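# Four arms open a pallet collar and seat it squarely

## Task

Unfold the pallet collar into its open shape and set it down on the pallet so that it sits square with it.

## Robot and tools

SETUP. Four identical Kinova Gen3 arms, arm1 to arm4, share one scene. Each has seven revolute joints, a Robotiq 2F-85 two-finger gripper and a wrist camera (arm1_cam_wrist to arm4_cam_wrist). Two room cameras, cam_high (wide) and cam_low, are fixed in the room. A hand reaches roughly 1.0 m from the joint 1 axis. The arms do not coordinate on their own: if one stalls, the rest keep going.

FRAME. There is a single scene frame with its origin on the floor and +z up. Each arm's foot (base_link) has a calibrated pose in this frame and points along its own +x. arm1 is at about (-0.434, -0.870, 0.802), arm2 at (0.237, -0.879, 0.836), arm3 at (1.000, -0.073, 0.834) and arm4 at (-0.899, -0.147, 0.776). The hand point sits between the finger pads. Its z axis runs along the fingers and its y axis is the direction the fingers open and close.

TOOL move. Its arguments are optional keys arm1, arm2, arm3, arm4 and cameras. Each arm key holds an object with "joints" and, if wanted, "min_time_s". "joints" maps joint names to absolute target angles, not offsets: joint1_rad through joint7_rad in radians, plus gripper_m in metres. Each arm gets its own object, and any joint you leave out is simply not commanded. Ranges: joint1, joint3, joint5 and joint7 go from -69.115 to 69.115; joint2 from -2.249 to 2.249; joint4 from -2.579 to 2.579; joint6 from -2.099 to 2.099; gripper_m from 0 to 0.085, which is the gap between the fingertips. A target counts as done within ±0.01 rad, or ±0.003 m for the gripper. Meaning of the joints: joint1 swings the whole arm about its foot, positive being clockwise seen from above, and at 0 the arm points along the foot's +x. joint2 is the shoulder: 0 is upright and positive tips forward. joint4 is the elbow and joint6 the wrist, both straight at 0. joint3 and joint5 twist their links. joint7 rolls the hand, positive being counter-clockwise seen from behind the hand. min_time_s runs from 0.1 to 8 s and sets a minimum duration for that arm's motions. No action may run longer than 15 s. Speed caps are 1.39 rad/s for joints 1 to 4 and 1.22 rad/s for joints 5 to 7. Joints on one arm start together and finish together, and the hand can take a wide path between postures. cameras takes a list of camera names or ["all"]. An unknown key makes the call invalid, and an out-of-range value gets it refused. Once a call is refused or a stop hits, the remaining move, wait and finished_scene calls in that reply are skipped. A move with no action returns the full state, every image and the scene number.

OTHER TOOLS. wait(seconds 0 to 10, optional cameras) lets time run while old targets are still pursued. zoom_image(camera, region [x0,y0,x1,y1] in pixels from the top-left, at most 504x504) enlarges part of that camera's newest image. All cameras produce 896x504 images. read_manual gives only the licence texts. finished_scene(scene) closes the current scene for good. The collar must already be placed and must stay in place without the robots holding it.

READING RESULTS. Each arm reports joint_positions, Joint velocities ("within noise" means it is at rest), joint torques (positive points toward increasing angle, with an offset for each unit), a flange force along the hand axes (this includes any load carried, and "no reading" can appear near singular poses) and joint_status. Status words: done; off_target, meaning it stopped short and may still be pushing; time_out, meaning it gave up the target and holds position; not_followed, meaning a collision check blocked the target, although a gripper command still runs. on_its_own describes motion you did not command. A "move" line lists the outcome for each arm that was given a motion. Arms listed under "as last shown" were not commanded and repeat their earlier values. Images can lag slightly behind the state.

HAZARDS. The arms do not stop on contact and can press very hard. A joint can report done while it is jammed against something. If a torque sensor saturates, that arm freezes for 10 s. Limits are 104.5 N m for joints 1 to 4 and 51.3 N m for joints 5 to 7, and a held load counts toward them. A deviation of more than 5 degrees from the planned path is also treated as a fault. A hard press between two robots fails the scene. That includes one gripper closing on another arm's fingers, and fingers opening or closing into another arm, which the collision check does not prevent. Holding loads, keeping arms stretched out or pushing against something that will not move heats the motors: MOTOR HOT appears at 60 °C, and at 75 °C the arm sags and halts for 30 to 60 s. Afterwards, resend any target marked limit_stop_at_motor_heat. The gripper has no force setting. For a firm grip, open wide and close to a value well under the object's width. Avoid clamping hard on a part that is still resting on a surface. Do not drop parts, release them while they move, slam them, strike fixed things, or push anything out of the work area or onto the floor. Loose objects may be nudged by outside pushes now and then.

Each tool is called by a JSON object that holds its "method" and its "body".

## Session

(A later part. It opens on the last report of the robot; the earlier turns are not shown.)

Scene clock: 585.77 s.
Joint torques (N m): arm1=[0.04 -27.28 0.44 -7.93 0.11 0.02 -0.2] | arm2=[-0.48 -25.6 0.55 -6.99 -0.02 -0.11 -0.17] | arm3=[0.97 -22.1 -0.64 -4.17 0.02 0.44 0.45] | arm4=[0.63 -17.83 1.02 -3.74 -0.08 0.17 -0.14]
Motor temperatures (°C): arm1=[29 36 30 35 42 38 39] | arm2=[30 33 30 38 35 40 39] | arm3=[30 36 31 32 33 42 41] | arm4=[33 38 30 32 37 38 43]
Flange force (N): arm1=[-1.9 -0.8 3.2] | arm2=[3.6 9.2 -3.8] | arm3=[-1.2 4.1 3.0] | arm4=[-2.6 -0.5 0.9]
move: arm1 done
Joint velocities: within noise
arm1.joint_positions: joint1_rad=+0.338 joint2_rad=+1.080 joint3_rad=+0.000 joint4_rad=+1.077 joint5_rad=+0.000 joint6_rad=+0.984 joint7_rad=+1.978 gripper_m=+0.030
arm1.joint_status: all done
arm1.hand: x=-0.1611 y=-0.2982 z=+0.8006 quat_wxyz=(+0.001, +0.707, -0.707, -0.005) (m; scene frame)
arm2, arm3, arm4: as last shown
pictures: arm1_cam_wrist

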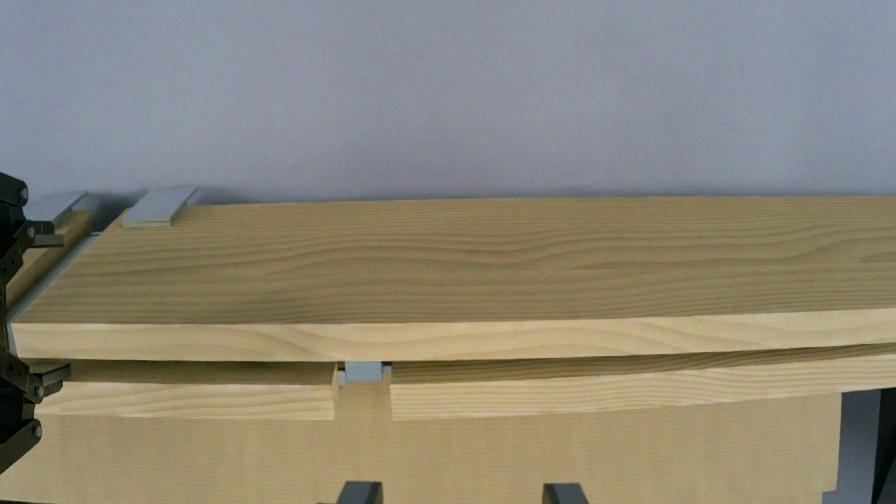

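{"method": "move", "body": {"arm2": {"joints": {"joint2_rad": 1.6266, "joint4_rad": 0.9259, "joint6_rad": 0.5891}, "min_time_s": 1}}}

{"method": "move", "body": {"arm2": {"joints": {"gripper_m": 0.045}, "min_time_s": 2}}}

{"method": "move", "body": {"arm2": {"joints": {"gripper_m": 0.035}, "min_time_s": 2}, "cameras": ["arm1_cam_wrist", "arm2_cam_wrist"]}}

Scene clock: 644.40 s.
Joint torques (N m): arm1=[0.02 -27.32 0.48 -7.89 0.12 -0.06 -0.24] | arm2=[-0.47 -25.59 0.5 -7 -0.03 -0.12 -0.17] | arm3=[0.98 -22.07 -0.64 -4.16 0.02 0.45 0.46] | arm4=[0.61 -17.84 1 -3.73 -0.08 0.1 -0.15]
Motor temperatures (°C): arm1=[29 36 30 35 42 38 39] | arm2=[30 36 30 38 35 40 39] | arm3=[30 36 30 32 33 42 41] | arm4=[33 38 30 32 37 38 43]
Flange force (N): arm1=[-2.4 -1.1 3.1] | arm2=[3.6 9.3 -3.9] | arm3=[-1.1 4.1 3.0] | arm4=[-2.7 -0.6 0.8]
move: arm2 done
Joint velocities: within noise
arm1, arm3, arm4: as last shown
arm2.joint_positions: joint1_rad=-0.265 joint2_rad=+1.627 joint3_rad=+0.000 joint4_rad=+0.926 joint5_rad=+0.000 joint6_rad=+0.589 joint7_rad=+2.821 gripper_m=+0.060
arm2.joint_status: all done
arm2.hand: x=+0.0468 y=-0.3133 z=+0.5281 quat_wxyz=(-0.001, +1.000, +0.021, -0.004) (m; scene frame)
pictures: none

Scene clock: 645.07 s.
Joint torques (N m): arm1=[0.05 -27.31 0.5 -7.83 0.14 -0.03 -0.21] | arm2=[-1.56 -18.91 -0.69 -3.26 -0.38 1.22 -0.18] | arm3=[0.98 -22.11 -0.64 -4.15 0.05 0.46 0.46] | arm4=[0.62 -17.88 0.91 -3.77 -0.09 0.13 -0.13]
Motor temperatures (°C): arm1=[29 36 30 35 42 38 39] | arm2=[30 36 30 38 35 40 39] | arm3=[30 36 30 32 33 42 41] | arm4=[33 38 30 32 37 38 43]
Flange force (N): arm1=[-2.6 -1.1 3.2] | arm2=[4.0 4.2 -10.7] | arm3=[-1.1 4.1 3.1] | arm4=[-2.6 -0.5 1.0]
move: arm2 done
Joint velocities: within noise
arm1, arm3, arm4: as last shown
arm2.joint_positions: joint1_rad=-0.265 joint2_rad=+1.627 joint3_rad=+0.000 joint4_rad=+0.926 joint5_rad=+0.000 joint6_rad=+0.589 joint7_rad=+2.821 gripper_m=+0.045
arm2.joint_status: all done
arm2.hand: x=+0.0468 y=-0.3133 z=+0.5281 quat_wxyz=(-0.001, +1.000, +0.021, -0.004) (m; scene frame)
pictures: none

Scene clock: 645.67 s.
Joint torques (N m): arm1=[0.05 -27.33 0.5 -7.88 0.18 -0.07 -0.24] | arm2=[-1.03 -19.17 -0.15 -3.67 -0.23 1 -0.18] | arm3=[0.97 -22.13 -0.6 -4.13 0.03 0.44 0.45] | arm4=[0.6 -17.84 1.02 -3.71 -0.06 0.17 -0.2]
Motor temperatures (°C): arm1=[29 36 30 35 42 38 39] | arm2=[30 36 30 38 35 40 39] | arm3=[30 36 30 32 33 42 41] | arm4=[33 38 30 32 37 38 43]
Flange force (N): arm1=[-2.5 -1.1 3.1] | arm2=[3.5 5.4 -11.1] | arm3=[-1.3 4.1 3.1] | arm4=[-2.6 -0.7 0.9]
move: arm2 done
Joint velocities: within noise
arm1, arm3, arm4: as last shown
arm2.joint_positions: joint1_rad=-0.265 joint2_rad=+1.627 joint3_rad=+0.000 joint4_rad=+0.926 joint5_rad=+0.000 joint6_rad=+0.589 joint7_rad=+2.821 gripper_m=+0.035
arm2.joint_status: all done
arm2.hand: x=+0.0468 y=-0.3133 z=+0.5280 quat_wxyz=(-0.001, +1.000, +0.021, -0.004) (m; scene frame)
pictures: arm1_cam_wrist, arm2_cam_wrist

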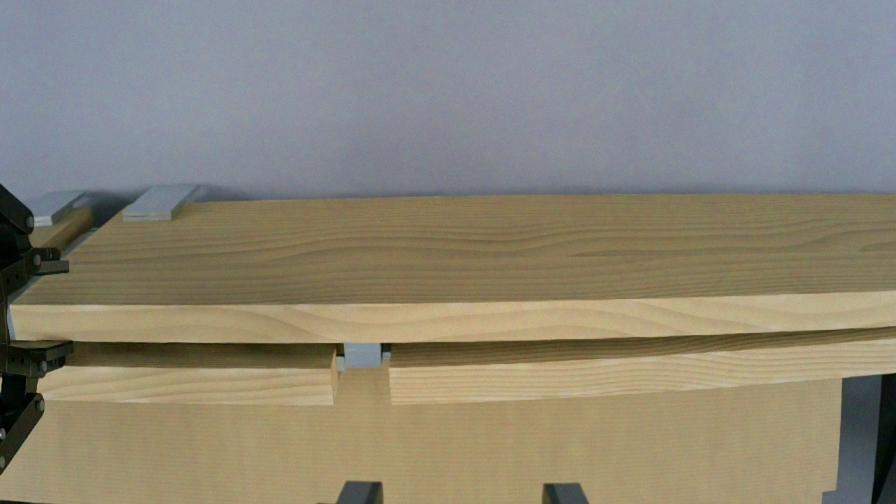

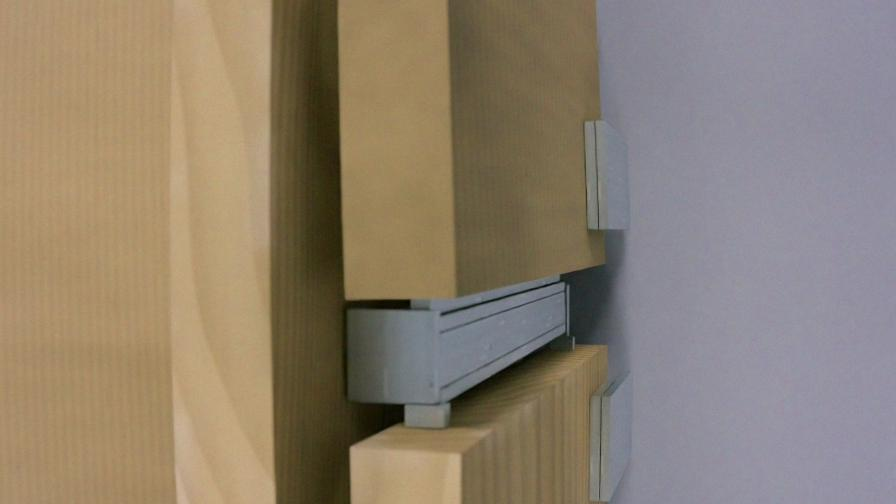

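{"method": "move", "body": {"arm1": {"joints": {"joint1_rad": 0.317, "joint2_rad": 1.4454, "joint4_rad": 0.8492, "joint6_rad": 0.847, "joint7_rad": 0.4313, "gripper_m": 0.06}, "min_time_s": 3}, "cameras": ["arm1_cam_wrist", "cam_high"]}}

Scene clock: 699.57 s.
Joint torques (N m): arm1=[0 -28.93 0.41 -7.15 0.08 -0.02 -0.23] | arm2=[-1.05 -19.15 -0.15 -3.64 -0.23 1.02 -0.18] | arm3=[0.98 -22.11 -0.61 -4.12 0.02 0.46 0.45] | arm4=[0.62 -17.85 0.99 -3.75 -0.1 0.15 -0.14]
Motor temperatures (°C): arm1=[29 36 30 35 42 38 39] | arm2=[30 35 30 38 35 40 39] | arm3=[30 36 30 32 33 42 41] | arm4=[33 38 30 32 37 38 43]
Flange force (N): arm1=[-1.2 2.3 4.0] | arm2=[3.5 5.3 -11.0] | arm3=[-1.3 4.2 3.1] | arm4=[-2.6 -0.6 0.9]
move: arm1 done
Joint velocities: within noise
arm1.joint_positions: joint1_rad=+0.317 joint2_rad=+1.445 joint3_rad=+0.000 joint4_rad=+0.849 joint5_rad=+0.000 joint6_rad=+0.847 joint7_rad=+0.431 gripper_m=+0.060
arm1.joint_status: all done
arm1.hand: x=-0.1673 y=-0.2730 z=+0.6209 quat_wxyz=(+0.005, +0.023, -1.000, -0.003) (m; scene frame)
arm2, arm3, arm4: as last shown
arm2.hand: x=+0.0468 y=-0.3133 z=+0.5281 quat_wxyz=(-0.001, +1.000, +0.021, -0.004) (m; scene frame)
pictures: arm1_cam_wrist, cam_high

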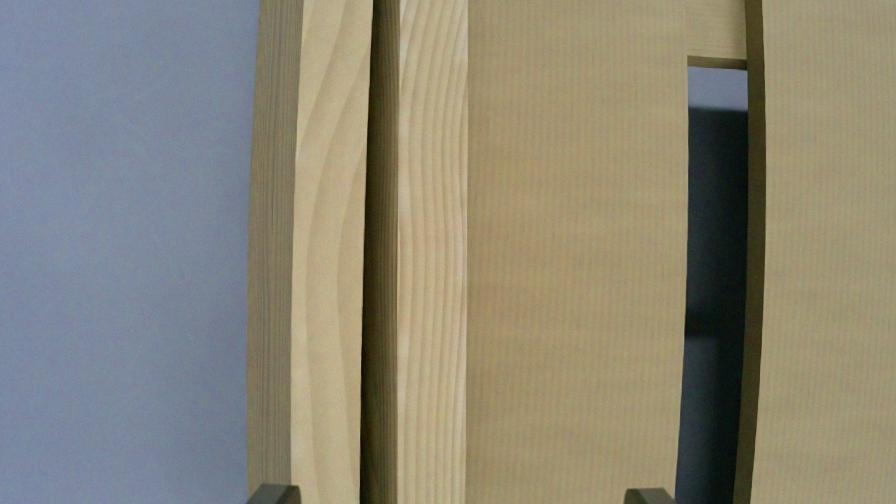

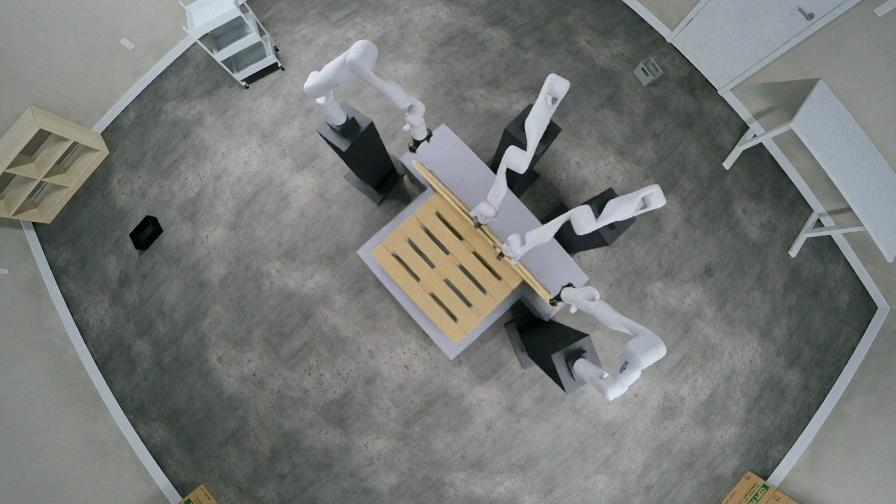

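{"method": "move", "body": {"arm1": {"joints": {"joint1_rad": 0.32, "joint2_rad": 1.6449, "joint4_rad": 0.5926, "joint6_rad": 0.9041, "joint7_rad": 0.4343}, "min_time_s": 2}, "cameras": ["arm1_cam_wrist", "arm2_cam_wrist"]}}

Scene clock: 741.30 s.
Joint torques (N m): arm1=[-0.01 -29.26 0.51 -7.46 0.12 -0.04 -0.25] | arm2=[-0.98 -19.12 -0.16 -3.64 -0.21 1.02 -0.15] | arm3=[1.01 -22.1 -0.65 -4.13 0.02 0.45 0.45] | arm4=[0.55 -17.79 1.01 -3.73 -0.05 0.12 -0.15]
Motor temperatures (°C): arm1=[29 37 30 35 42 38 39] | arm2=[30 35 30 38 35 40 39] | arm3=[30 36 30 32 33 42 41] | arm4=[33 38 30 32 37 38 43]
Flange force (N): arm1=[-1.7 3.2 4.4] | arm2=[3.3 5.4 -11.1] | arm3=[-1.2 4.2 3.1] | arm4=[-2.6 -0.8 0.7]
move: arm1 done
Joint velocities: within noise
arm1.joint_positions: joint1_rad=+0.320 joint2_rad=+1.645 joint3_rad=+0.000 joint4_rad=+0.593 joint5_rad=+0.000 joint6_rad=+0.904 joint7_rad=+0.434 gripper_m=+0.060
arm1.joint_status: all done
arm1.hand: x=-0.1611 y=-0.2608 z=+0.5509 quat_wxyz=(+0.005, +0.023, -1.000, -0.003) (m; scene frame)
arm2, arm3, arm4: as last shown
pictures: arm1_cam_wrist, arm2_cam_wrist

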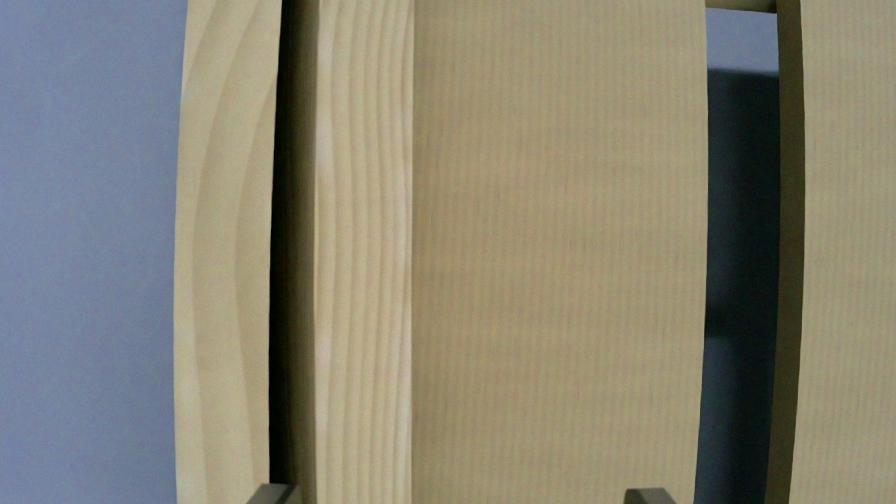

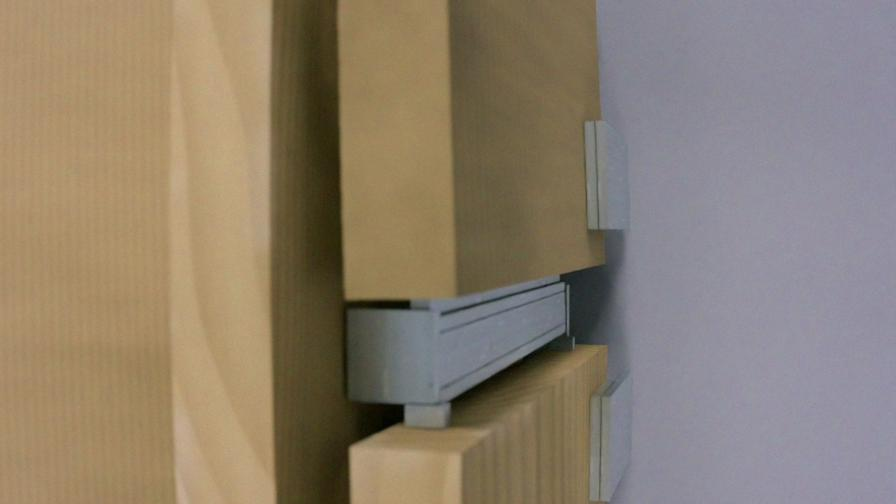

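{"method": "zoom_image", "body": {"camera": "arm1_cam_wrist", "region": [200, 424, 360, 504]}}

Scaled by 3.150 from the camera's 896x504 image, which has a finer 1280x720 frame.

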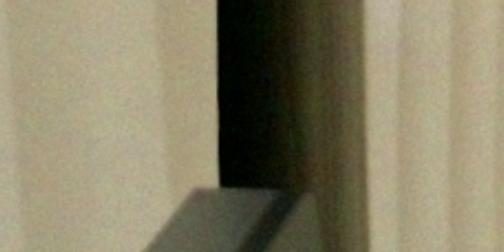

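{"method": "move", "body": {"arm1": {"joints": {"joint1_rad": 0.3207, "joint2_rad": 1.6966, "joint4_rad": 0.5344, "joint6_rad": 0.9106, "joint7_rad": 0.435}, "min_time_s": 1.5}, "cameras": ["arm1_cam_wrist"]}}

{"method": "move", "body": {"arm1": {"joints": {"joint2_rad": 1.7051, "joint4_rad": 0.5235, "joint6_rad": 0.913}, "min_time_s": 1}, "cameras": ["arm1_cam_wrist"]}}

Scene clock: 784.27 s.
Joint torques (N m): arm1=[-0.01 -29.2 0.48 -7.44 0.09 -0.09 -0.31] | arm2=[-1 -19.16 -0.14 -3.66 -0.2 1.01 -0.18] | arm3=[1 -22.11 -0.6 -4.13 -0.02 0.45 0.45] | arm4=[0.65 -17.87 0.97 -3.69 -0.02 0.11 -0.19]
Motor temperatures (°C): arm1=[29 37 30 35 42 38 39] | arm2=[30 35 30 38 35 40 39] | arm3=[30 36 30 32 33 42 41] | arm4=[33 38 30 32 37 38 43]
Flange force (N): arm1=[-2.4 4.3 4.9] | arm2=[3.4 5.5 -11.1] | arm3=[-1.2 4.2 3.1] | arm4=[-2.9 -0.7 0.9]
move: arm1 done
Joint velocities: within noise
arm1.joint_positions: joint1_rad=+0.321 joint2_rad=+1.697 joint3_rad=+0.000 joint4_rad=+0.534 joint5_rad=+0.000 joint6_rad=+0.911 joint7_rad=+0.435 gripper_m=+0.060
arm1.joint_status: all done
arm1.hand: x=-0.1611 y=-0.2617 z=+0.5309 quat_wxyz=(+0.005, +0.023, -1.000, -0.003) (m; scene frame)
arm2, arm3, arm4: as last shown
pictures: arm1_cam_wrist

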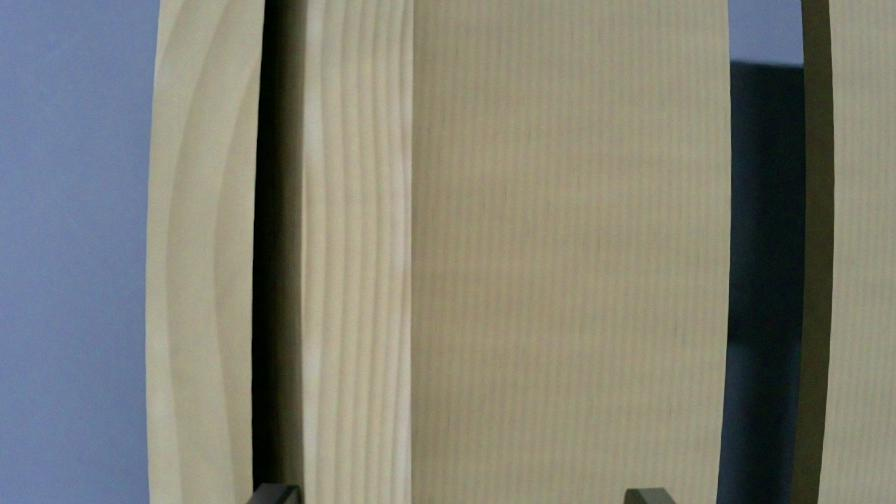

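Scene clock: 785.57 s.
Joint torques (N m): arm1=[-0.21 -29.1 0.36 -7.73 0 -0.35 -0.23] | arm2=[-1.21 -19.05 -0.35 -3.25 -0.26 1.3 -0.16] | arm3=[0.93 -22.1 -0.6 -4.14 0.01 0.45 0.43] | arm4=[0.67 -17.83 0.97 -3.77 -0.08 0.15 -0.18]
Motor temperatures (°C): arm1=[29 37 30 35 42 38 39] | arm2=[30 35 30 38 35 40 39] | arm3=[30 36 30 32 33 42 41] | arm4=[33 38 30 32 37 38 43]
Flange force (N): arm1=no reading | arm2=[3.4 4.4 -10.3] | arm3=[-1.3 4.0 3.0] | arm4=[-2.5 -0.5 0.9]
move: arm1 done
Joint velocities: within noise
arm1.joint_positions: joint1_rad=+0.321 joint2_rad=+1.705 joint3_rad=+0.000 joint4_rad=+0.523 joint5_rad=+0.000 joint6_rad=+0.913 joint7_rad=+0.435 gripper_m=+0.060
arm1.joint_status: all done
arm1.hand: x=-0.1612 y=-0.2617 z=+0.5279 quat_wxyz=(+0.005, +0.023, -1.000, -0.003) (m; scene frame)
arm2: as last shown
arm3.joint_positions: joint1_rad=-0.344 joint2_rad=+0.914 joint3_rad=+0.000 joint4_rad=+1.655 joint5_rad=+0.000 joint6_rad=+0.572 joint7_rad=+1.054 gripper_m=+0.085
arm3.joint_status: not commanded
arm3.hand: x=+0.5498 y=-0.2999 z=+0.7995 quat_wxyz=(+0.001, -1.000, +0.000, +0.000) (m; scene frame)
arm4.joint_positions: joint1_rad=-0.003 joint2_rad=+0.696 joint3_rad=+0.000 joint4_rad=+1.923 joint5_rad=+0.000 joint6_rad=+0.523 joint7_rad=+1.879 gripper_m=+0.085
arm4.joint_status: not commanded
arm4.hand: x=-0.5000 y=-0.2995 z=+0.7978 quat_wxyz=(+0.005, +0.000, -1.000, +0.006) (m; scene frame)
pictures: arm1_cam_wrist

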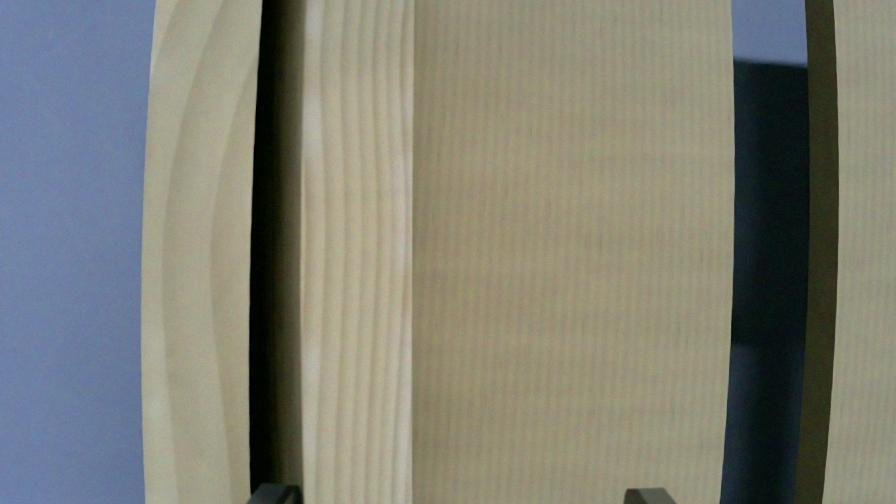

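{"method": "zoom_image", "body": {"camera": "arm1_cam_wrist", "region": [200, 424, 360, 504]}}

Scaled by 3.150 from the camera's 896x504 image, which has a finer 1280x720 frame.

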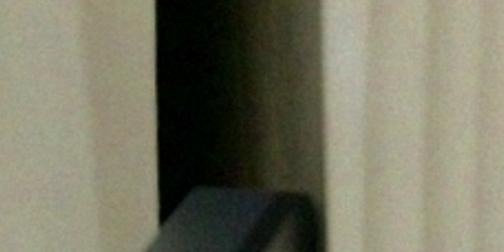

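{"method": "move", "body": {"arm1": {"joints": {"joint2_rad": 1.714, "joint4_rad": 0.5119, "joint6_rad": 0.9157}, "min_time_s": 1}, "cameras": ["arm1_cam_wrist"]}}

Scene clock: 793.33 s.
Joint torques (N m): arm1=[-0.8 -28.41 -0.24 -8.3 -0.31 -1.15 -0.22] | arm2=[-1.67 -19.24 -0.76 -2.4 -0.43 1.92 -0.19] | arm3=[0.99 -22.11 -0.62 -4.16 0.03 0.46 0.46] | arm4=[0.64 -17.87 0.98 -3.75 -0.04 0.09 -0.18]
Motor temperatures (°C): arm1=[29 37 30 35 42 38 39] | arm2=[30 35 30 38 35 40 39] | arm3=[30 36 30 32 33 42 41] | arm4=[33 38 30 32 37 38 43]
Flange force (N): arm1=no reading | arm2=[3.5 1.6 -7.7] | arm3=[-1.1 4.1 3.1] | arm4=[-2.7 -0.6 0.8]
move: arm1 done
Joint velocities: within noise
arm1.joint_positions: joint1_rad=+0.321 joint2_rad=+1.714 joint3_rad=+0.000 joint4_rad=+0.512 joint5_rad=+0.000 joint6_rad=+0.916 joint7_rad=+0.435 gripper_m=+0.060
arm1.joint_status: all done
arm1.hand: x=-0.1612 y=-0.2617 z=+0.5249 quat_wxyz=(+0.005, +0.023, -1.000, -0.003) (m; scene frame)
arm2, arm3, arm4: as last shown
pictures: arm1_cam_wrist

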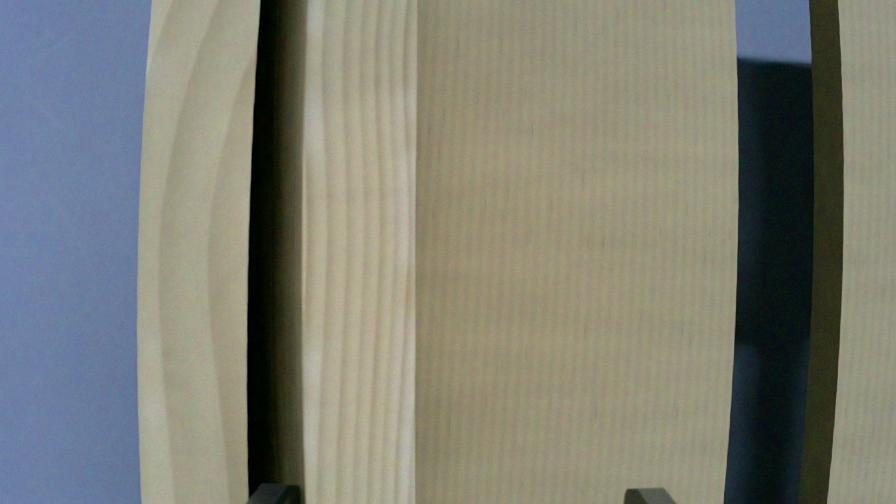

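{"method": "move", "body": {"arm1": {"joints": {"gripper_m": 0.045}, "min_time_s": 1.5}, "cameras": ["arm1_cam_wrist", "arm2_cam_wrist"]}}

Scene clock: 800.50 s.
Joint torques (N m): arm1=[-1.22 -27.43 -0.46 -8.89 -0.39 -2.28 -0.19] | arm2=[-1.94 -18.22 -1.03 -1.43 -0.49 2.44 -0.16] | arm3=[0.96 -22.11 -0.6 -4.16 0.02 0.45 0.46] | arm4=[0.6 -17.91 1.02 -3.68 -0.04 0.13 -0.17]
Motor temperatures (°C): arm1=[29 37 30 35 42 38 39] | arm2=[30 35 30 38 35 40 39] | arm3=[30 36 30 32 33 42 41] | arm4=[33 38 30 32 37 38 43]
Flange force (N): arm1=no reading | arm2=[3.4 -0.1 -7.7] | arm3=[-1.2 4.1 3.1] | arm4=[-2.9 -0.8 1.0]
move: arm1 done
Joint velocities: within noise
arm1.joint_positions: joint1_rad=+0.321 joint2_rad=+1.714 joint3_rad=+0.000 joint4_rad=+0.512 joint5_rad=+0.000 joint6_rad=+0.916 joint7_rad=+0.435 gripper_m=+0.045
arm1.joint_status: all done
arm1.hand: x=-0.1612 y=-0.2617 z=+0.5249 quat_wxyz=(+0.005, +0.023, -1.000, -0.003) (m; scene frame)
arm2, arm3, arm4: as last shown
pictures: arm1_cam_wrist, arm2_cam_wrist

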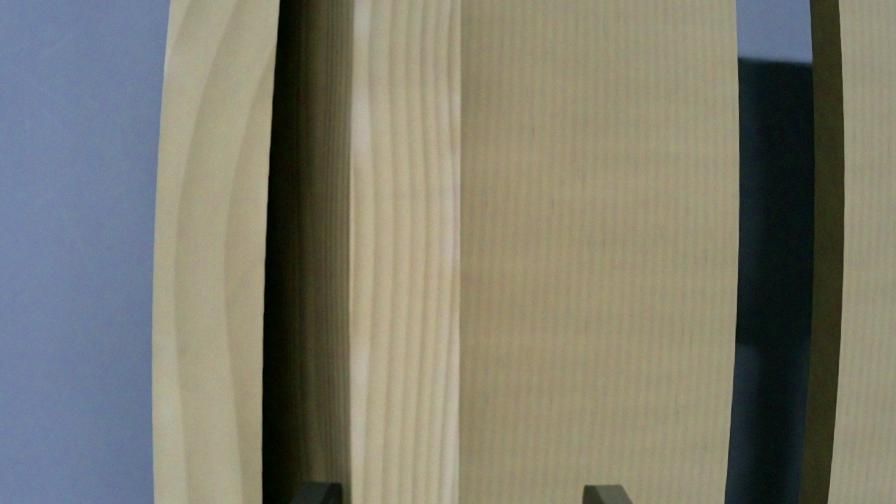

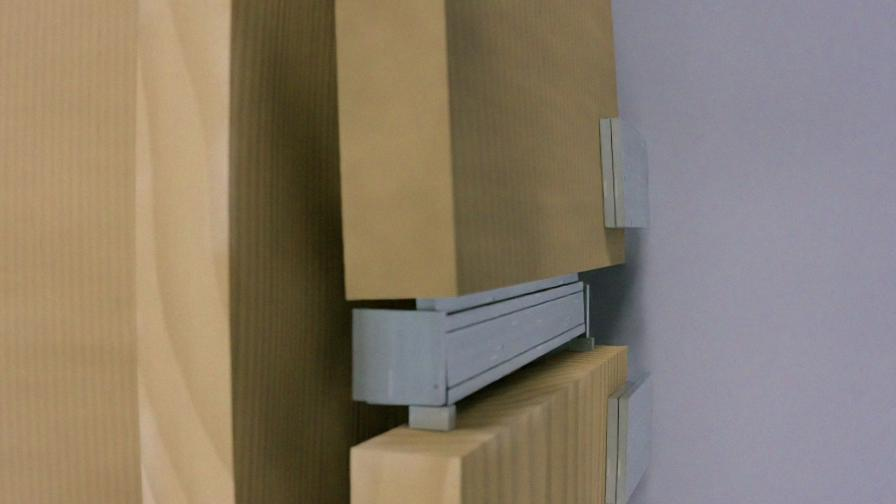

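{"method": "move", "body": {"arm1": {"joints": {"gripper_m": 0.032}, "min_time_s": 1.5}, "cameras": ["arm1_cam_wrist", "arm2_cam_wrist", "cam_low"]}}

Scene clock: 810.47 s.
Joint torques (N m): arm1=[-8.09 -34.15 -5.2 -17.96 -2.93 -9.29 -0.24] | arm2=[-2.05 -19.07 -1.12 -1.42 -0.5 2.59 -0.14] | arm3=[0.97 -22.07 -0.59 -4.14 0.04 0.43 0.47] | arm4=[0.58 -17.89 0.97 -3.76 -0.07 0.17 -0.14]
Motor temperatures (°C): arm1=[29 37 30 35 42 38 39] | arm2=[30 34 30 38 35 40 39] | arm3=[30 36 30 32 33 42 41] | arm4=[33 38 30 32 37 38 43]
Flange force (N): arm1=no reading | arm2=[3.3 -1.0 -5.6] | arm3=[-1.2 4.1 3.0] | arm4=[-2.5 -0.6 1.1]
move: arm1 done
Joint velocities: within noise
arm1.joint_positions: joint1_rad=+0.321 joint2_rad=+1.714 joint3_rad=+0.000 joint4_rad=+0.512 joint5_rad=+0.000 joint6_rad=+0.916 joint7_rad=+0.435 gripper_m=+0.032
arm1.joint_status: all done
arm1.hand: x=-0.1612 y=-0.2618 z=+0.5248 quat_wxyz=(+0.005, +0.023, -1.000, -0.003) (m; scene frame)
arm2, arm3, arm4: as last shown
arm2.hand: x=+0.0468 y=-0.3133 z=+0.5280 quat_wxyz=(-0.001, +1.000, +0.021, -0.004) (m; scene frame)
pictures: arm1_cam_wrist, arm2_cam_wrist, cam_low

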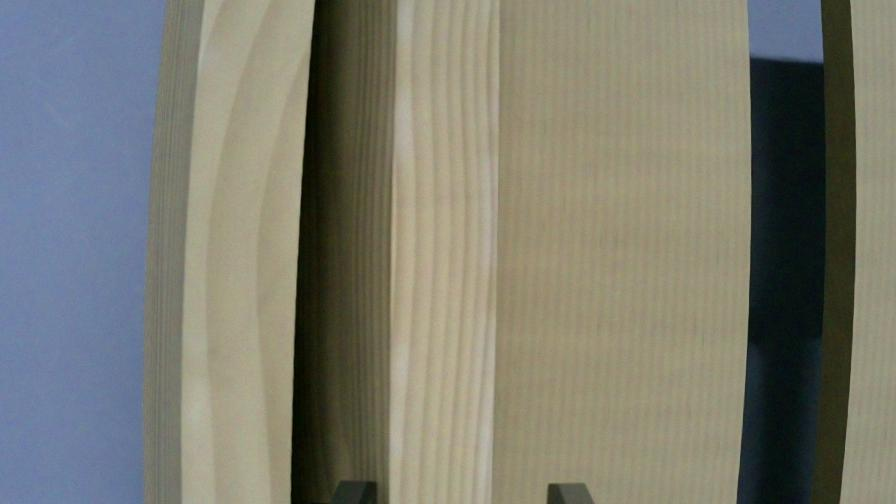

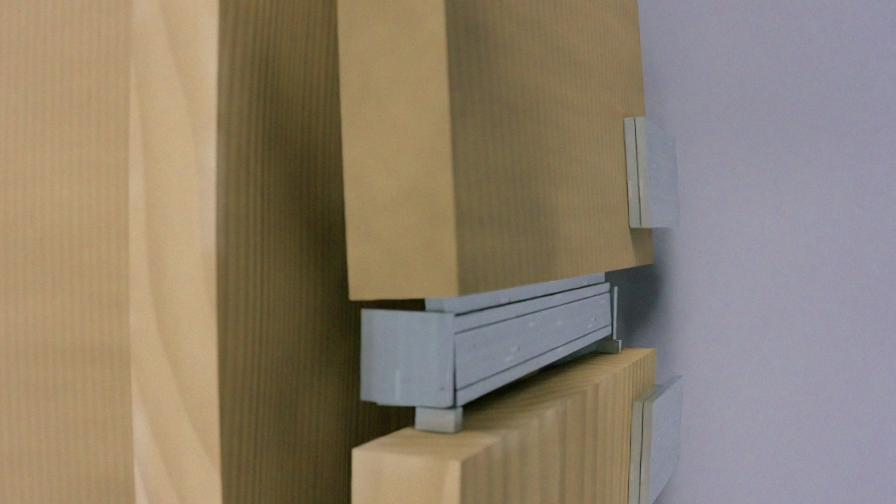

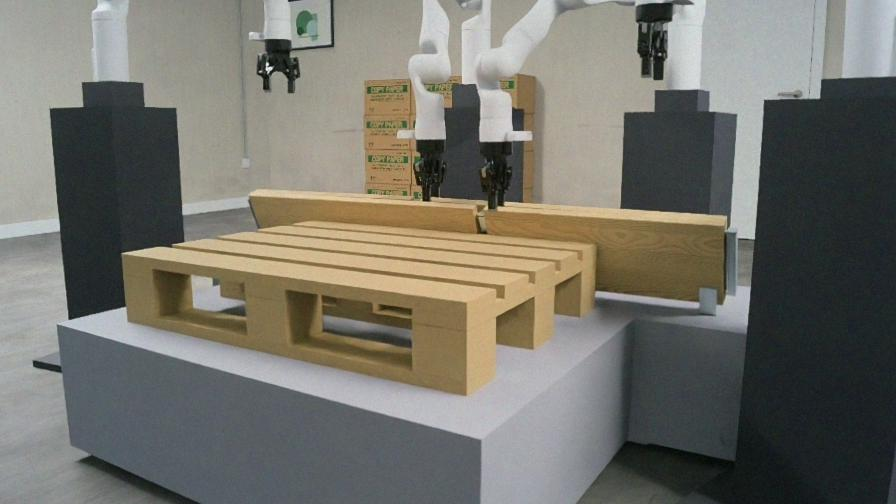

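{"method": "move", "body": {"arm1": {"joints": {"joint2_rad": 1.6966, "joint4_rad": 0.5344, "joint6_rad": 0.9106}, "min_time_s": 1}, "cameras": ["arm1_cam_wrist", "arm2_cam_wrist"]}}

Scene clock: 823.73 s.
Joint torques (N m): arm1=[-3.32 -36.1 -1.78 -13.14 -1.08 -3.29 -0.25] | arm2=[-1.53 -20.15 -0.64 -2.07 -0.4 2.36 -0.14] | arm3=[0.99 -22.11 -0.63 -4.13 0 0.45 0.43] | arm4=[0.57 -17.8 0.95 -3.73 -0.03 0.13 -0.18]
Motor temperatures (°C): arm1=[29 38 30 36 42 38 39] | arm2=[30 34 30 38 35 40 39] | arm3=[30 36 30 32 33 42 41] | arm4=[33 38 30 32 37 38 43]
Flange force (N): arm1=[-1.8 -7.6 6.4] | arm2=[2.8 0.2 -4.6] | arm3=[-1.3 4.1 3.1] | arm4=[-2.6 -0.7 0.8]
move: arm1 done
Joint velocities: within noise
arm1.joint_positions: joint1_rad=+0.321 joint2_rad=+1.697 joint3_rad=+0.000 joint4_rad=+0.534 joint5_rad=+0.000 joint6_rad=+0.911 joint7_rad=+0.435 gripper_m=+0.032
arm1.joint_status: all done
arm1.hand: x=-0.1612 y=-0.2617 z=+0.5309 quat_wxyz=(+0.005, +0.023, -1.000, -0.003) (m; scene frame)
arm2.joint_positions: joint1_rad=-0.265 joint2_rad=+1.627 joint3_rad=+0.000 joint4_rad=+0.926 joint5_rad=+0.000 joint6_rad=+0.589 joint7_rad=+2.821 gripper_m=+0.035
arm2.joint_status: not commanded
arm2.hand: x=+0.0468 y=-0.3133 z=+0.5281 quat_wxyz=(-0.001, +1.000, +0.021, -0.004) (m; scene frame)
arm3, arm4: as last shown
pictures: arm1_cam_wrist, arm2_cam_wrist

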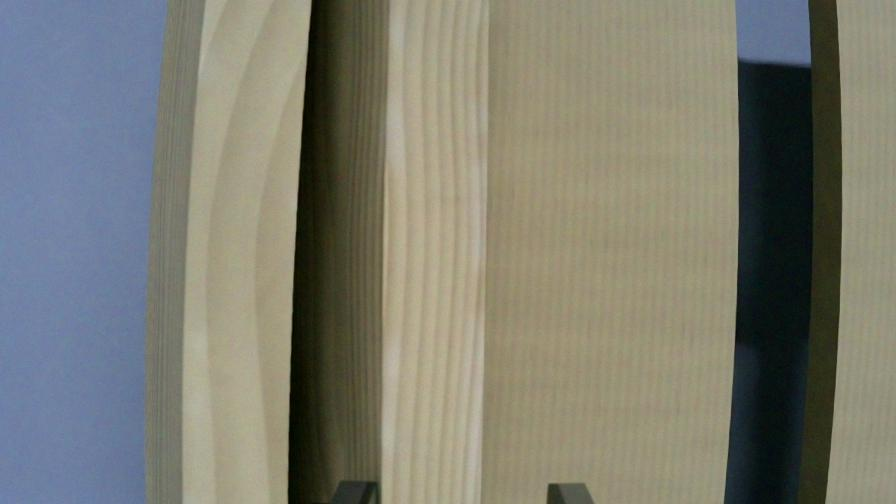

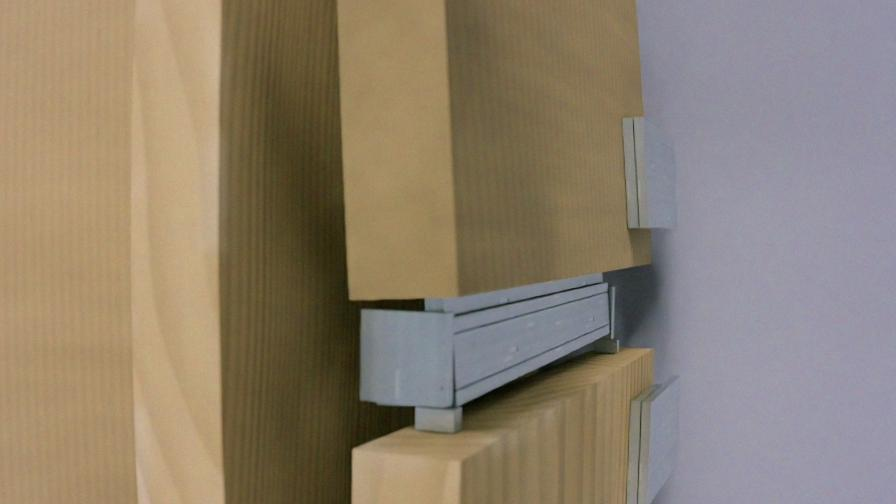

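{"method": "move", "body": {"arm2": {"joints": {"gripper_m": 0.042}, "min_time_s": 1}, "cameras": ["arm2_cam_wrist"]}}

{"method": "move", "body": {"arm2": {"joints": {"joint2_rad": 1.6382, "joint4_rad": 0.9133, "joint6_rad": 0.5901}, "min_time_s": 1}, "cameras": ["arm2_cam_wrist"]}}

Scene clock: 835.73 s.
Joint torques (N m): arm1=[-3 -35.87 -1.59 -13.08 -0.96 -3.27 -0.27] | arm2=[-1.32 -24.28 -0.35 -4.46 -0.3 1.51 -0.16] | arm3=[0.95 -22.11 -0.62 -4.13 0.04 0.45 0.46] | arm4=[0.59 -17.83 0.96 -3.69 -0.07 0.11 -0.21]
Motor temperatures (°C): arm1=[29 38 30 36 42 38 39] | arm2=[30 34 30 38 35 40 39] | arm3=[30 36 30 32 33 42 41] | arm4=[33 38 30 32 37 38 43]
Flange force (N): arm1=[-1.2 -7.7 5.9] | arm2=[3.4 3.4 -0.7] | arm3=[-1.2 4.1 3.1] | arm4=[-2.8 -0.9 0.8]
move: arm2 done
Joint velocities: within noise
arm1, arm3, arm4: as last shown
arm1.hand: x=-0.1611 y=-0.2617 z=+0.5309 quat_wxyz=(+0.005, +0.023, -1.000, -0.003) (m; scene frame)
arm2.joint_positions: joint1_rad=-0.265 joint2_rad=+1.627 joint3_rad=+0.000 joint4_rad=+0.926 joint5_rad=+0.000 joint6_rad=+0.589 joint7_rad=+2.821 gripper_m=+0.042
arm2.joint_status: all done
arm2.hand: x=+0.0468 y=-0.3133 z=+0.5280 quat_wxyz=(-0.001, +1.000, +0.021, -0.004) (m; scene frame)
pictures: arm2_cam_wrist

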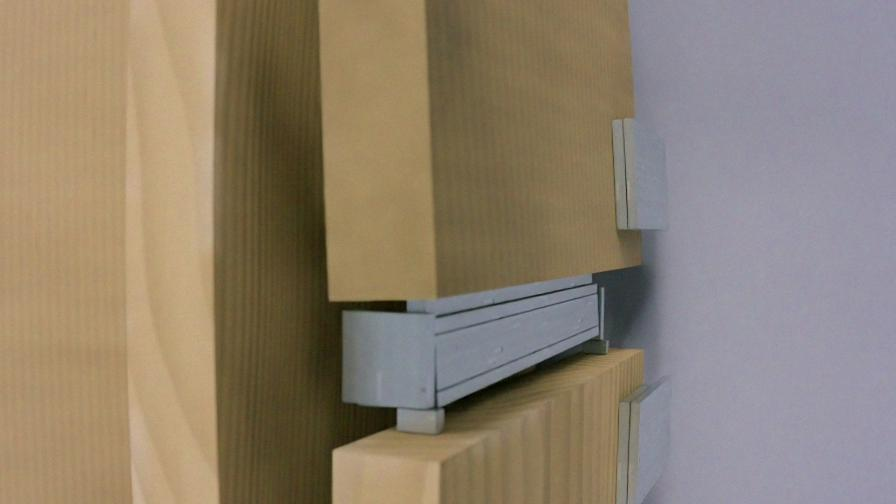

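Scene clock: 837.00 s.
Joint torques (N m): arm1=[-3.22 -36.2 -1.63 -13.41 -1.07 -3.49 -0.2] | arm2=[-2.09 -18.07 -1.22 -1.37 -0.54 2.44 -0.14] | arm3=[0.98 -22.13 -0.59 -4.14 0.02 0.44 0.44] | arm4=[0.57 -17.86 0.98 -3.69 -0.02 0.16 -0.15]
Motor temperatures (°C): arm1=[29 38 30 36 42 38 39] | arm2=[30 34 30 38 35 40 39] | arm3=[30 36 30 32 33 42 41] | arm4=[33 38 30 32 37 38 43]
Flange force (N): arm1=[-1.1 -8.4 5.9] | arm2=[3.6 -0.3 -7.9] | arm3=[-1.2 4.1 3.1] | arm4=[-2.7 -0.7 1.0]
move: arm2 done
Joint velocities: within noise
arm1, arm3, arm4: as last shown
arm2.joint_positions: joint1_rad=-0.265 joint2_rad=+1.638 joint3_rad=+0.000 joint4_rad=+0.913 joint5_rad=+0.000 joint6_rad=+0.590 joint7_rad=+2.821 gripper_m=+0.042
arm2.joint_status: all done
arm2.hand: x=+0.0468 y=-0.3133 z=+0.5234 quat_wxyz=(-0.001, +1.000, +0.021, -0.004) (m; scene frame)
pictures: arm2_cam_wrist

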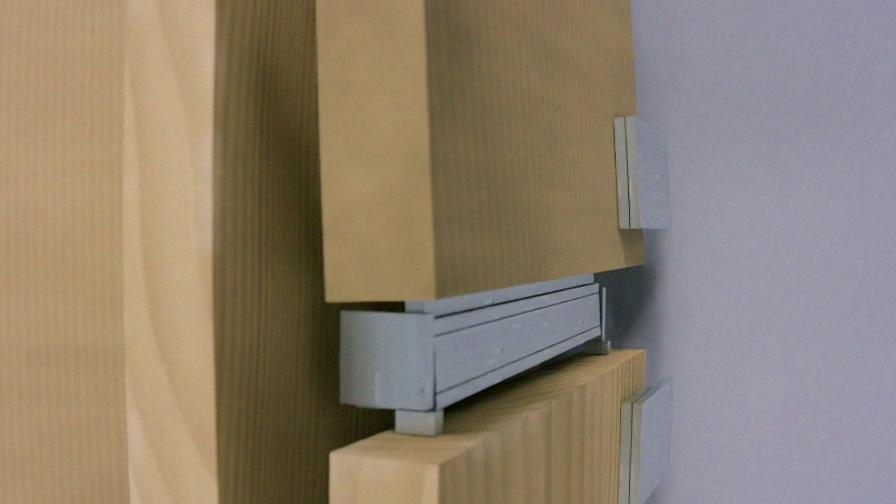

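{"method": "move", "body": {"arm2": {"joints": {"joint2_rad": 1.6508, "joint4_rad": 0.8989, "joint6_rad": 0.592}, "min_time_s": 1}}}

{"method": "move", "body": {"arm2": {"joints": {"joint2_rad": 1.6634, "joint4_rad": 0.8844, "joint6_rad": 0.5938}, "min_time_s": 1}, "cameras": ["arm2_cam_wrist", "cam_low"]}}

Scene clock: 850.20 s.
Joint torques (N m): arm1=[-3.23 -36.27 -1.61 -13.34 -1.04 -3.5 -0.25] | arm2=[-2.09 -18.13 -1.13 -1.48 -0.54 2.4 -0.12] | arm3=[0.97 -22.13 -0.63 -4.17 0.02 0.44 0.44] | arm4=[0.62 -17.85 0.99 -3.78 -0.07 0.13 -0.2]
Motor temperatures (°C): arm1=[29 38 30 36 42 38 39] | arm2=[30 34 30 38 35 40 39] | arm3=[30 36 30 32 33 42 41] | arm4=[33 38 30 32 37 38 43]
Flange force (N): arm1=[-1.6 -7.6 6.3] | arm2=[3.7 0.0 -8.0] | arm3=[-1.2 4.1 3.1] | arm4=[-2.5 -0.6 0.9]
move: arm2 done
Joint velocities: within noise
arm1, arm3, arm4: as last shown
arm2.joint_positions: joint1_rad=-0.265 joint2_rad=+1.651 joint3_rad=+0.000 joint4_rad=+0.899 joint5_rad=+0.000 joint6_rad=+0.592 joint7_rad=+2.821 gripper_m=+0.042
arm2.joint_status: all done
arm2.hand: x=+0.0467 y=-0.3133 z=+0.5184 quat_wxyz=(-0.001, +1.000, +0.021, -0.004) (m; scene frame)
pictures: none

Scene clock: 851.50 s.
Joint torques (N m): arm1=[-3.11 -36.19 -1.62 -13.35 -1.03 -3.48 -0.21] | arm2=[-2.05 -18.14 -1.09 -1.51 -0.52 2.37 -0.12] | arm3=[0.99 -22.1 -0.6 -4.13 0.03 0.44 0.48] | arm4=[0.65 -17.83 0.98 -3.78 -0.09 0.11 -0.16]
Motor temperatures (°C): arm1=[29 38 30 36 42 38 39] | arm2=[30 34 30 38 35 40 39] | arm3=[30 36 30 32 33 42 41] | arm4=[33 38 30 32 37 38 43]
Flange force (N): arm1=[-1.2 -7.9 6.0] | arm2=[3.6 -0.1 -8.0] | arm3=[-1.2 4.2 3.0] | arm4=[-2.6 -0.5 0.8]
move: arm2 done
Joint velocities: within noise
arm1: as last shown
arm2.joint_positions: joint1_rad=-0.265 joint2_rad=+1.663 joint3_rad=+0.000 joint4_rad=+0.884 joint5_rad=+0.000 joint6_rad=+0.594 joint7_rad=+2.821 gripper_m=+0.042
arm2.joint_status: all done
arm2.hand: x=+0.0467 y=-0.3132 z=+0.5134 quat_wxyz=(-0.001, +1.000, +0.021, -0.004) (m; scene frame)
arm3.joint_positions: joint1_rad=-0.344 joint2_rad=+0.914 joint3_rad=+0.000 joint4_rad=+1.655 joint5_rad=+0.000 joint6_rad=+0.572 joint7_rad=+1.054 gripper_m=+0.085
arm3.joint_status: not commanded
arm3.hand: x=+0.5498 y=-0.2999 z=+0.7995 quat_wxyz=(+0.001, -1.000, +0.000, +0.000) (m; scene frame)
arm4.joint_positions: joint1_rad=-0.003 joint2_rad=+0.696 joint3_rad=+0.000 joint4_rad=+1.923 joint5_rad=+0.000 joint6_rad=+0.523 joint7_rad=+1.879 gripper_m=+0.085
arm4.joint_status: not commanded
arm4.hand: x=-0.5000 y=-0.2995 z=+0.7978 quat_wxyz=(+0.005, +0.000, -1.000, +0.006) (m; scene frame)
pictures: arm2_cam_wrist, cam_low

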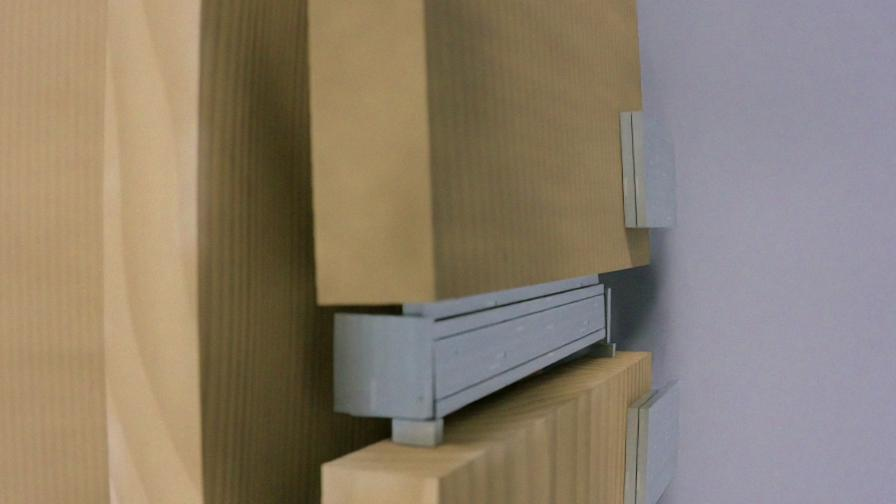

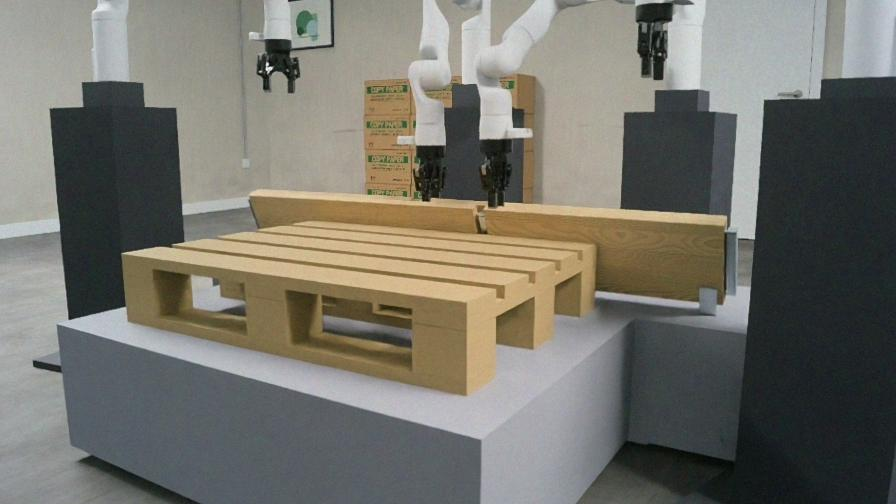

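{"method": "move", "body": {"arm2": {"joints": {"joint2_rad": 1.676, "joint4_rad": 0.87, "joint6_rad": 0.5956}, "min_time_s": 1}}}

{"method": "move", "body": {"arm2": {"joints": {"joint2_rad": 1.6996, "joint4_rad": 0.8419, "joint6_rad": 0.6001}, "min_time_s": 1}}}

{"method": "move", "body": {"arm2": {"joints": {"gripper_m": 0.026}, "min_time_s": 1}, "cameras": ["arm2_cam_wrist", "arm1_cam_wrist"]}}

Scene clock: 868.87 s.
Joint torques (N m): arm1=[-3.19 -36.2 -1.66 -13.36 -0.99 -3.53 -0.23] | arm2=[-2.08 -18.09 -1.13 -1.5 -0.51 2.33 -0.14] | arm3=[0.98 -22.11 -0.61 -4.14 0.03 0.46 0.43] | arm4=[0.56 -17.87 0.98 -3.66 -0.12 0.12 -0.15]
Motor temperatures (°C): arm1=[29 39 30 36 42 38 39] | arm2=[30 34 30 38 35 40 39] | arm3=[30 36 30 32 33 42 41] | arm4=[33 38 30 32 37 38 43]
Flange force (N): arm1=[-1.4 -7.7 6.1] | arm2=[3.6 -0.3 -8.1] | arm3=[-1.2 4.1 3.1] | arm4=[-2.9 -0.9 0.9]
move: arm2 done
Joint velocities: within noise
arm1, arm3, arm4: as last shown
arm2.joint_positions: joint1_rad=-0.265 joint2_rad=+1.676 joint3_rad=+0.000 joint4_rad=+0.870 joint5_rad=+0.000 joint6_rad=+0.596 joint7_rad=+2.821 gripper_m=+0.042
arm2.joint_status: all done
arm2.hand: x=+0.0466 y=-0.3132 z=+0.5085 quat_wxyz=(-0.001, +1.000, +0.021, -0.004) (m; scene frame)
pictures: none

Scene clock: 870.17 s.
Joint torques (N m): arm1=[-1.84 -33.07 -0.77 -10.67 -0.61 -1.96 -0.19] | arm2=[2.46 -15.34 3.06 -11.56 0.98 -5.73 -0.07] | arm3=[0.99 -22.11 -0.62 -4.17 0.04 0.44 0.46] | arm4=[0.67 -17.9 0.93 -3.76 -0.08 0.14 -0.12]
Motor temperatures (°C): arm1=[29 39 30 36 42 38 39] | arm2=[30 34 30 38 35 40 39] | arm3=[30 36 30 32 33 42 41] | arm4=[33 38 30 32 37 38 43]
Flange force (N): arm1=[-1.9 -2.2 5.7] | arm2=[4.9 32.4 -42.7] | arm3=[-1.1 4.1 3.0] | arm4=[-2.7 -0.4 1.0]
move: arm2 done
Joint velocities: within noise
arm1, arm3, arm4: as last shown
arm2.joint_positions: joint1_rad=-0.265 joint2_rad=+1.700 joint3_rad=+0.000 joint4_rad=+0.842 joint5_rad=+0.000 joint6_rad=+0.600 joint7_rad=+2.821 gripper_m=+0.042
arm2.joint_status: all done
arm2.hand: x=+0.0465 y=-0.3133 z=+0.4993 quat_wxyz=(-0.001, +1.000, +0.021, -0.004) (m; scene frame)
pictures: none

Scene clock: 871.00 s.
Joint torques (N m): arm1=[-4.56 -32.4 -2.82 -14.24 -1.63 -5.91 -0.19] | arm2=[-2.21 -17.63 -0.34 -2.45 0.13 0.53 0.06] | arm3=[0.99 -22.11 -0.63 -4.14 0.02 0.45 0.47] | arm4=[0.65 -17.85 0.92 -3.67 0 0.13 -0.19]
Motor temperatures (°C): arm1=[29 39 30 36 42 38 39] | arm2=[30 34 30 38 35 40 39] | arm3=[30 36 30 32 33 42 41] | arm4=[33 38 30 32 37 38 43]
Flange force (N): arm1=[0.4 -15.7 -6.2] | arm2=[3.1 -1.4 -11.2] | arm3=[-1.2 4.2 3.1] | arm4=[-2.9 -0.7 0.9]
move: arm2 off_target
Joint velocities: within noise
arm1, arm3, arm4: as last shown
arm1.hand: x=-0.1611 y=-0.2618 z=+0.5309 quat_wxyz=(+0.005, +0.023, -1.000, -0.003) (m; scene frame)
arm2.joint_positions: joint1_rad=-0.265 joint2_rad=+1.700 joint3_rad=+0.000 joint4_rad=+0.842 joint5_rad=+0.000 joint6_rad=+0.600 joint7_rad=+2.821 gripper_m=+0.031
arm2.joint_status: gripper_m off_target (ended at +0.031, target +0.026)
arm2.hand: x=+0.0466 y=-0.3132 z=+0.4994 quat_wxyz=(-0.001, +1.000, +0.021, -0.004) (m; scene frame)
pictures: arm1_cam_wrist, arm2_cam_wrist

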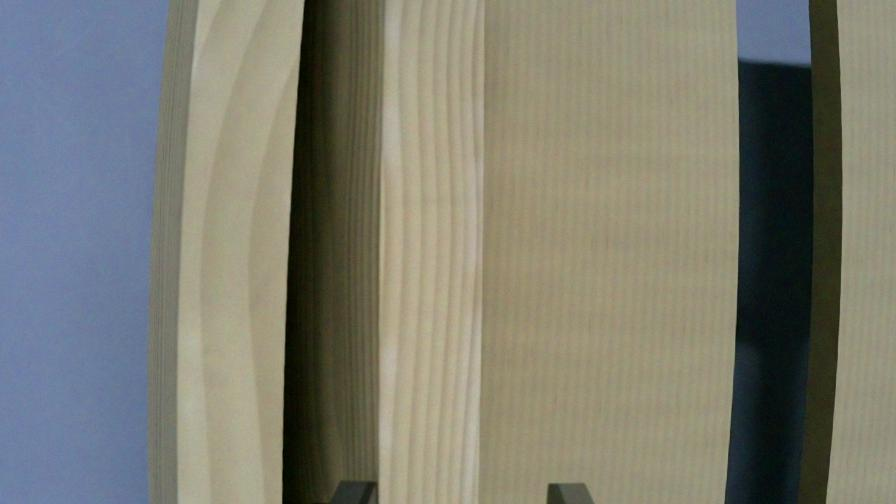

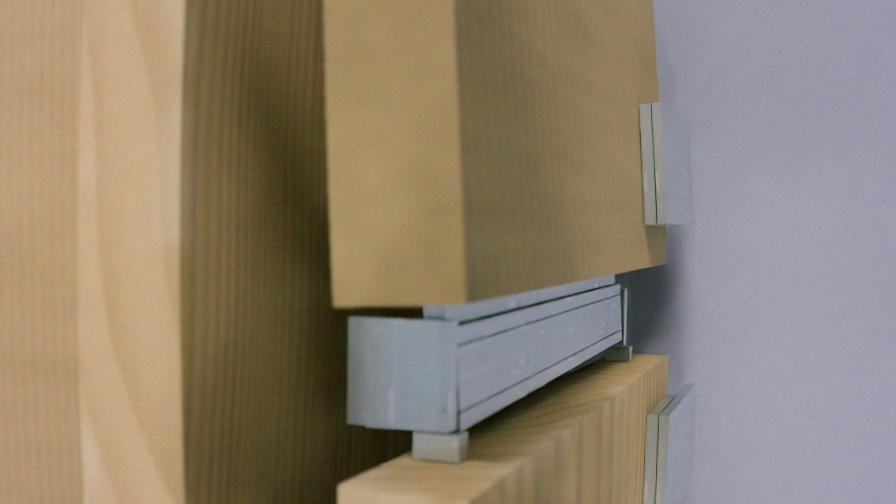

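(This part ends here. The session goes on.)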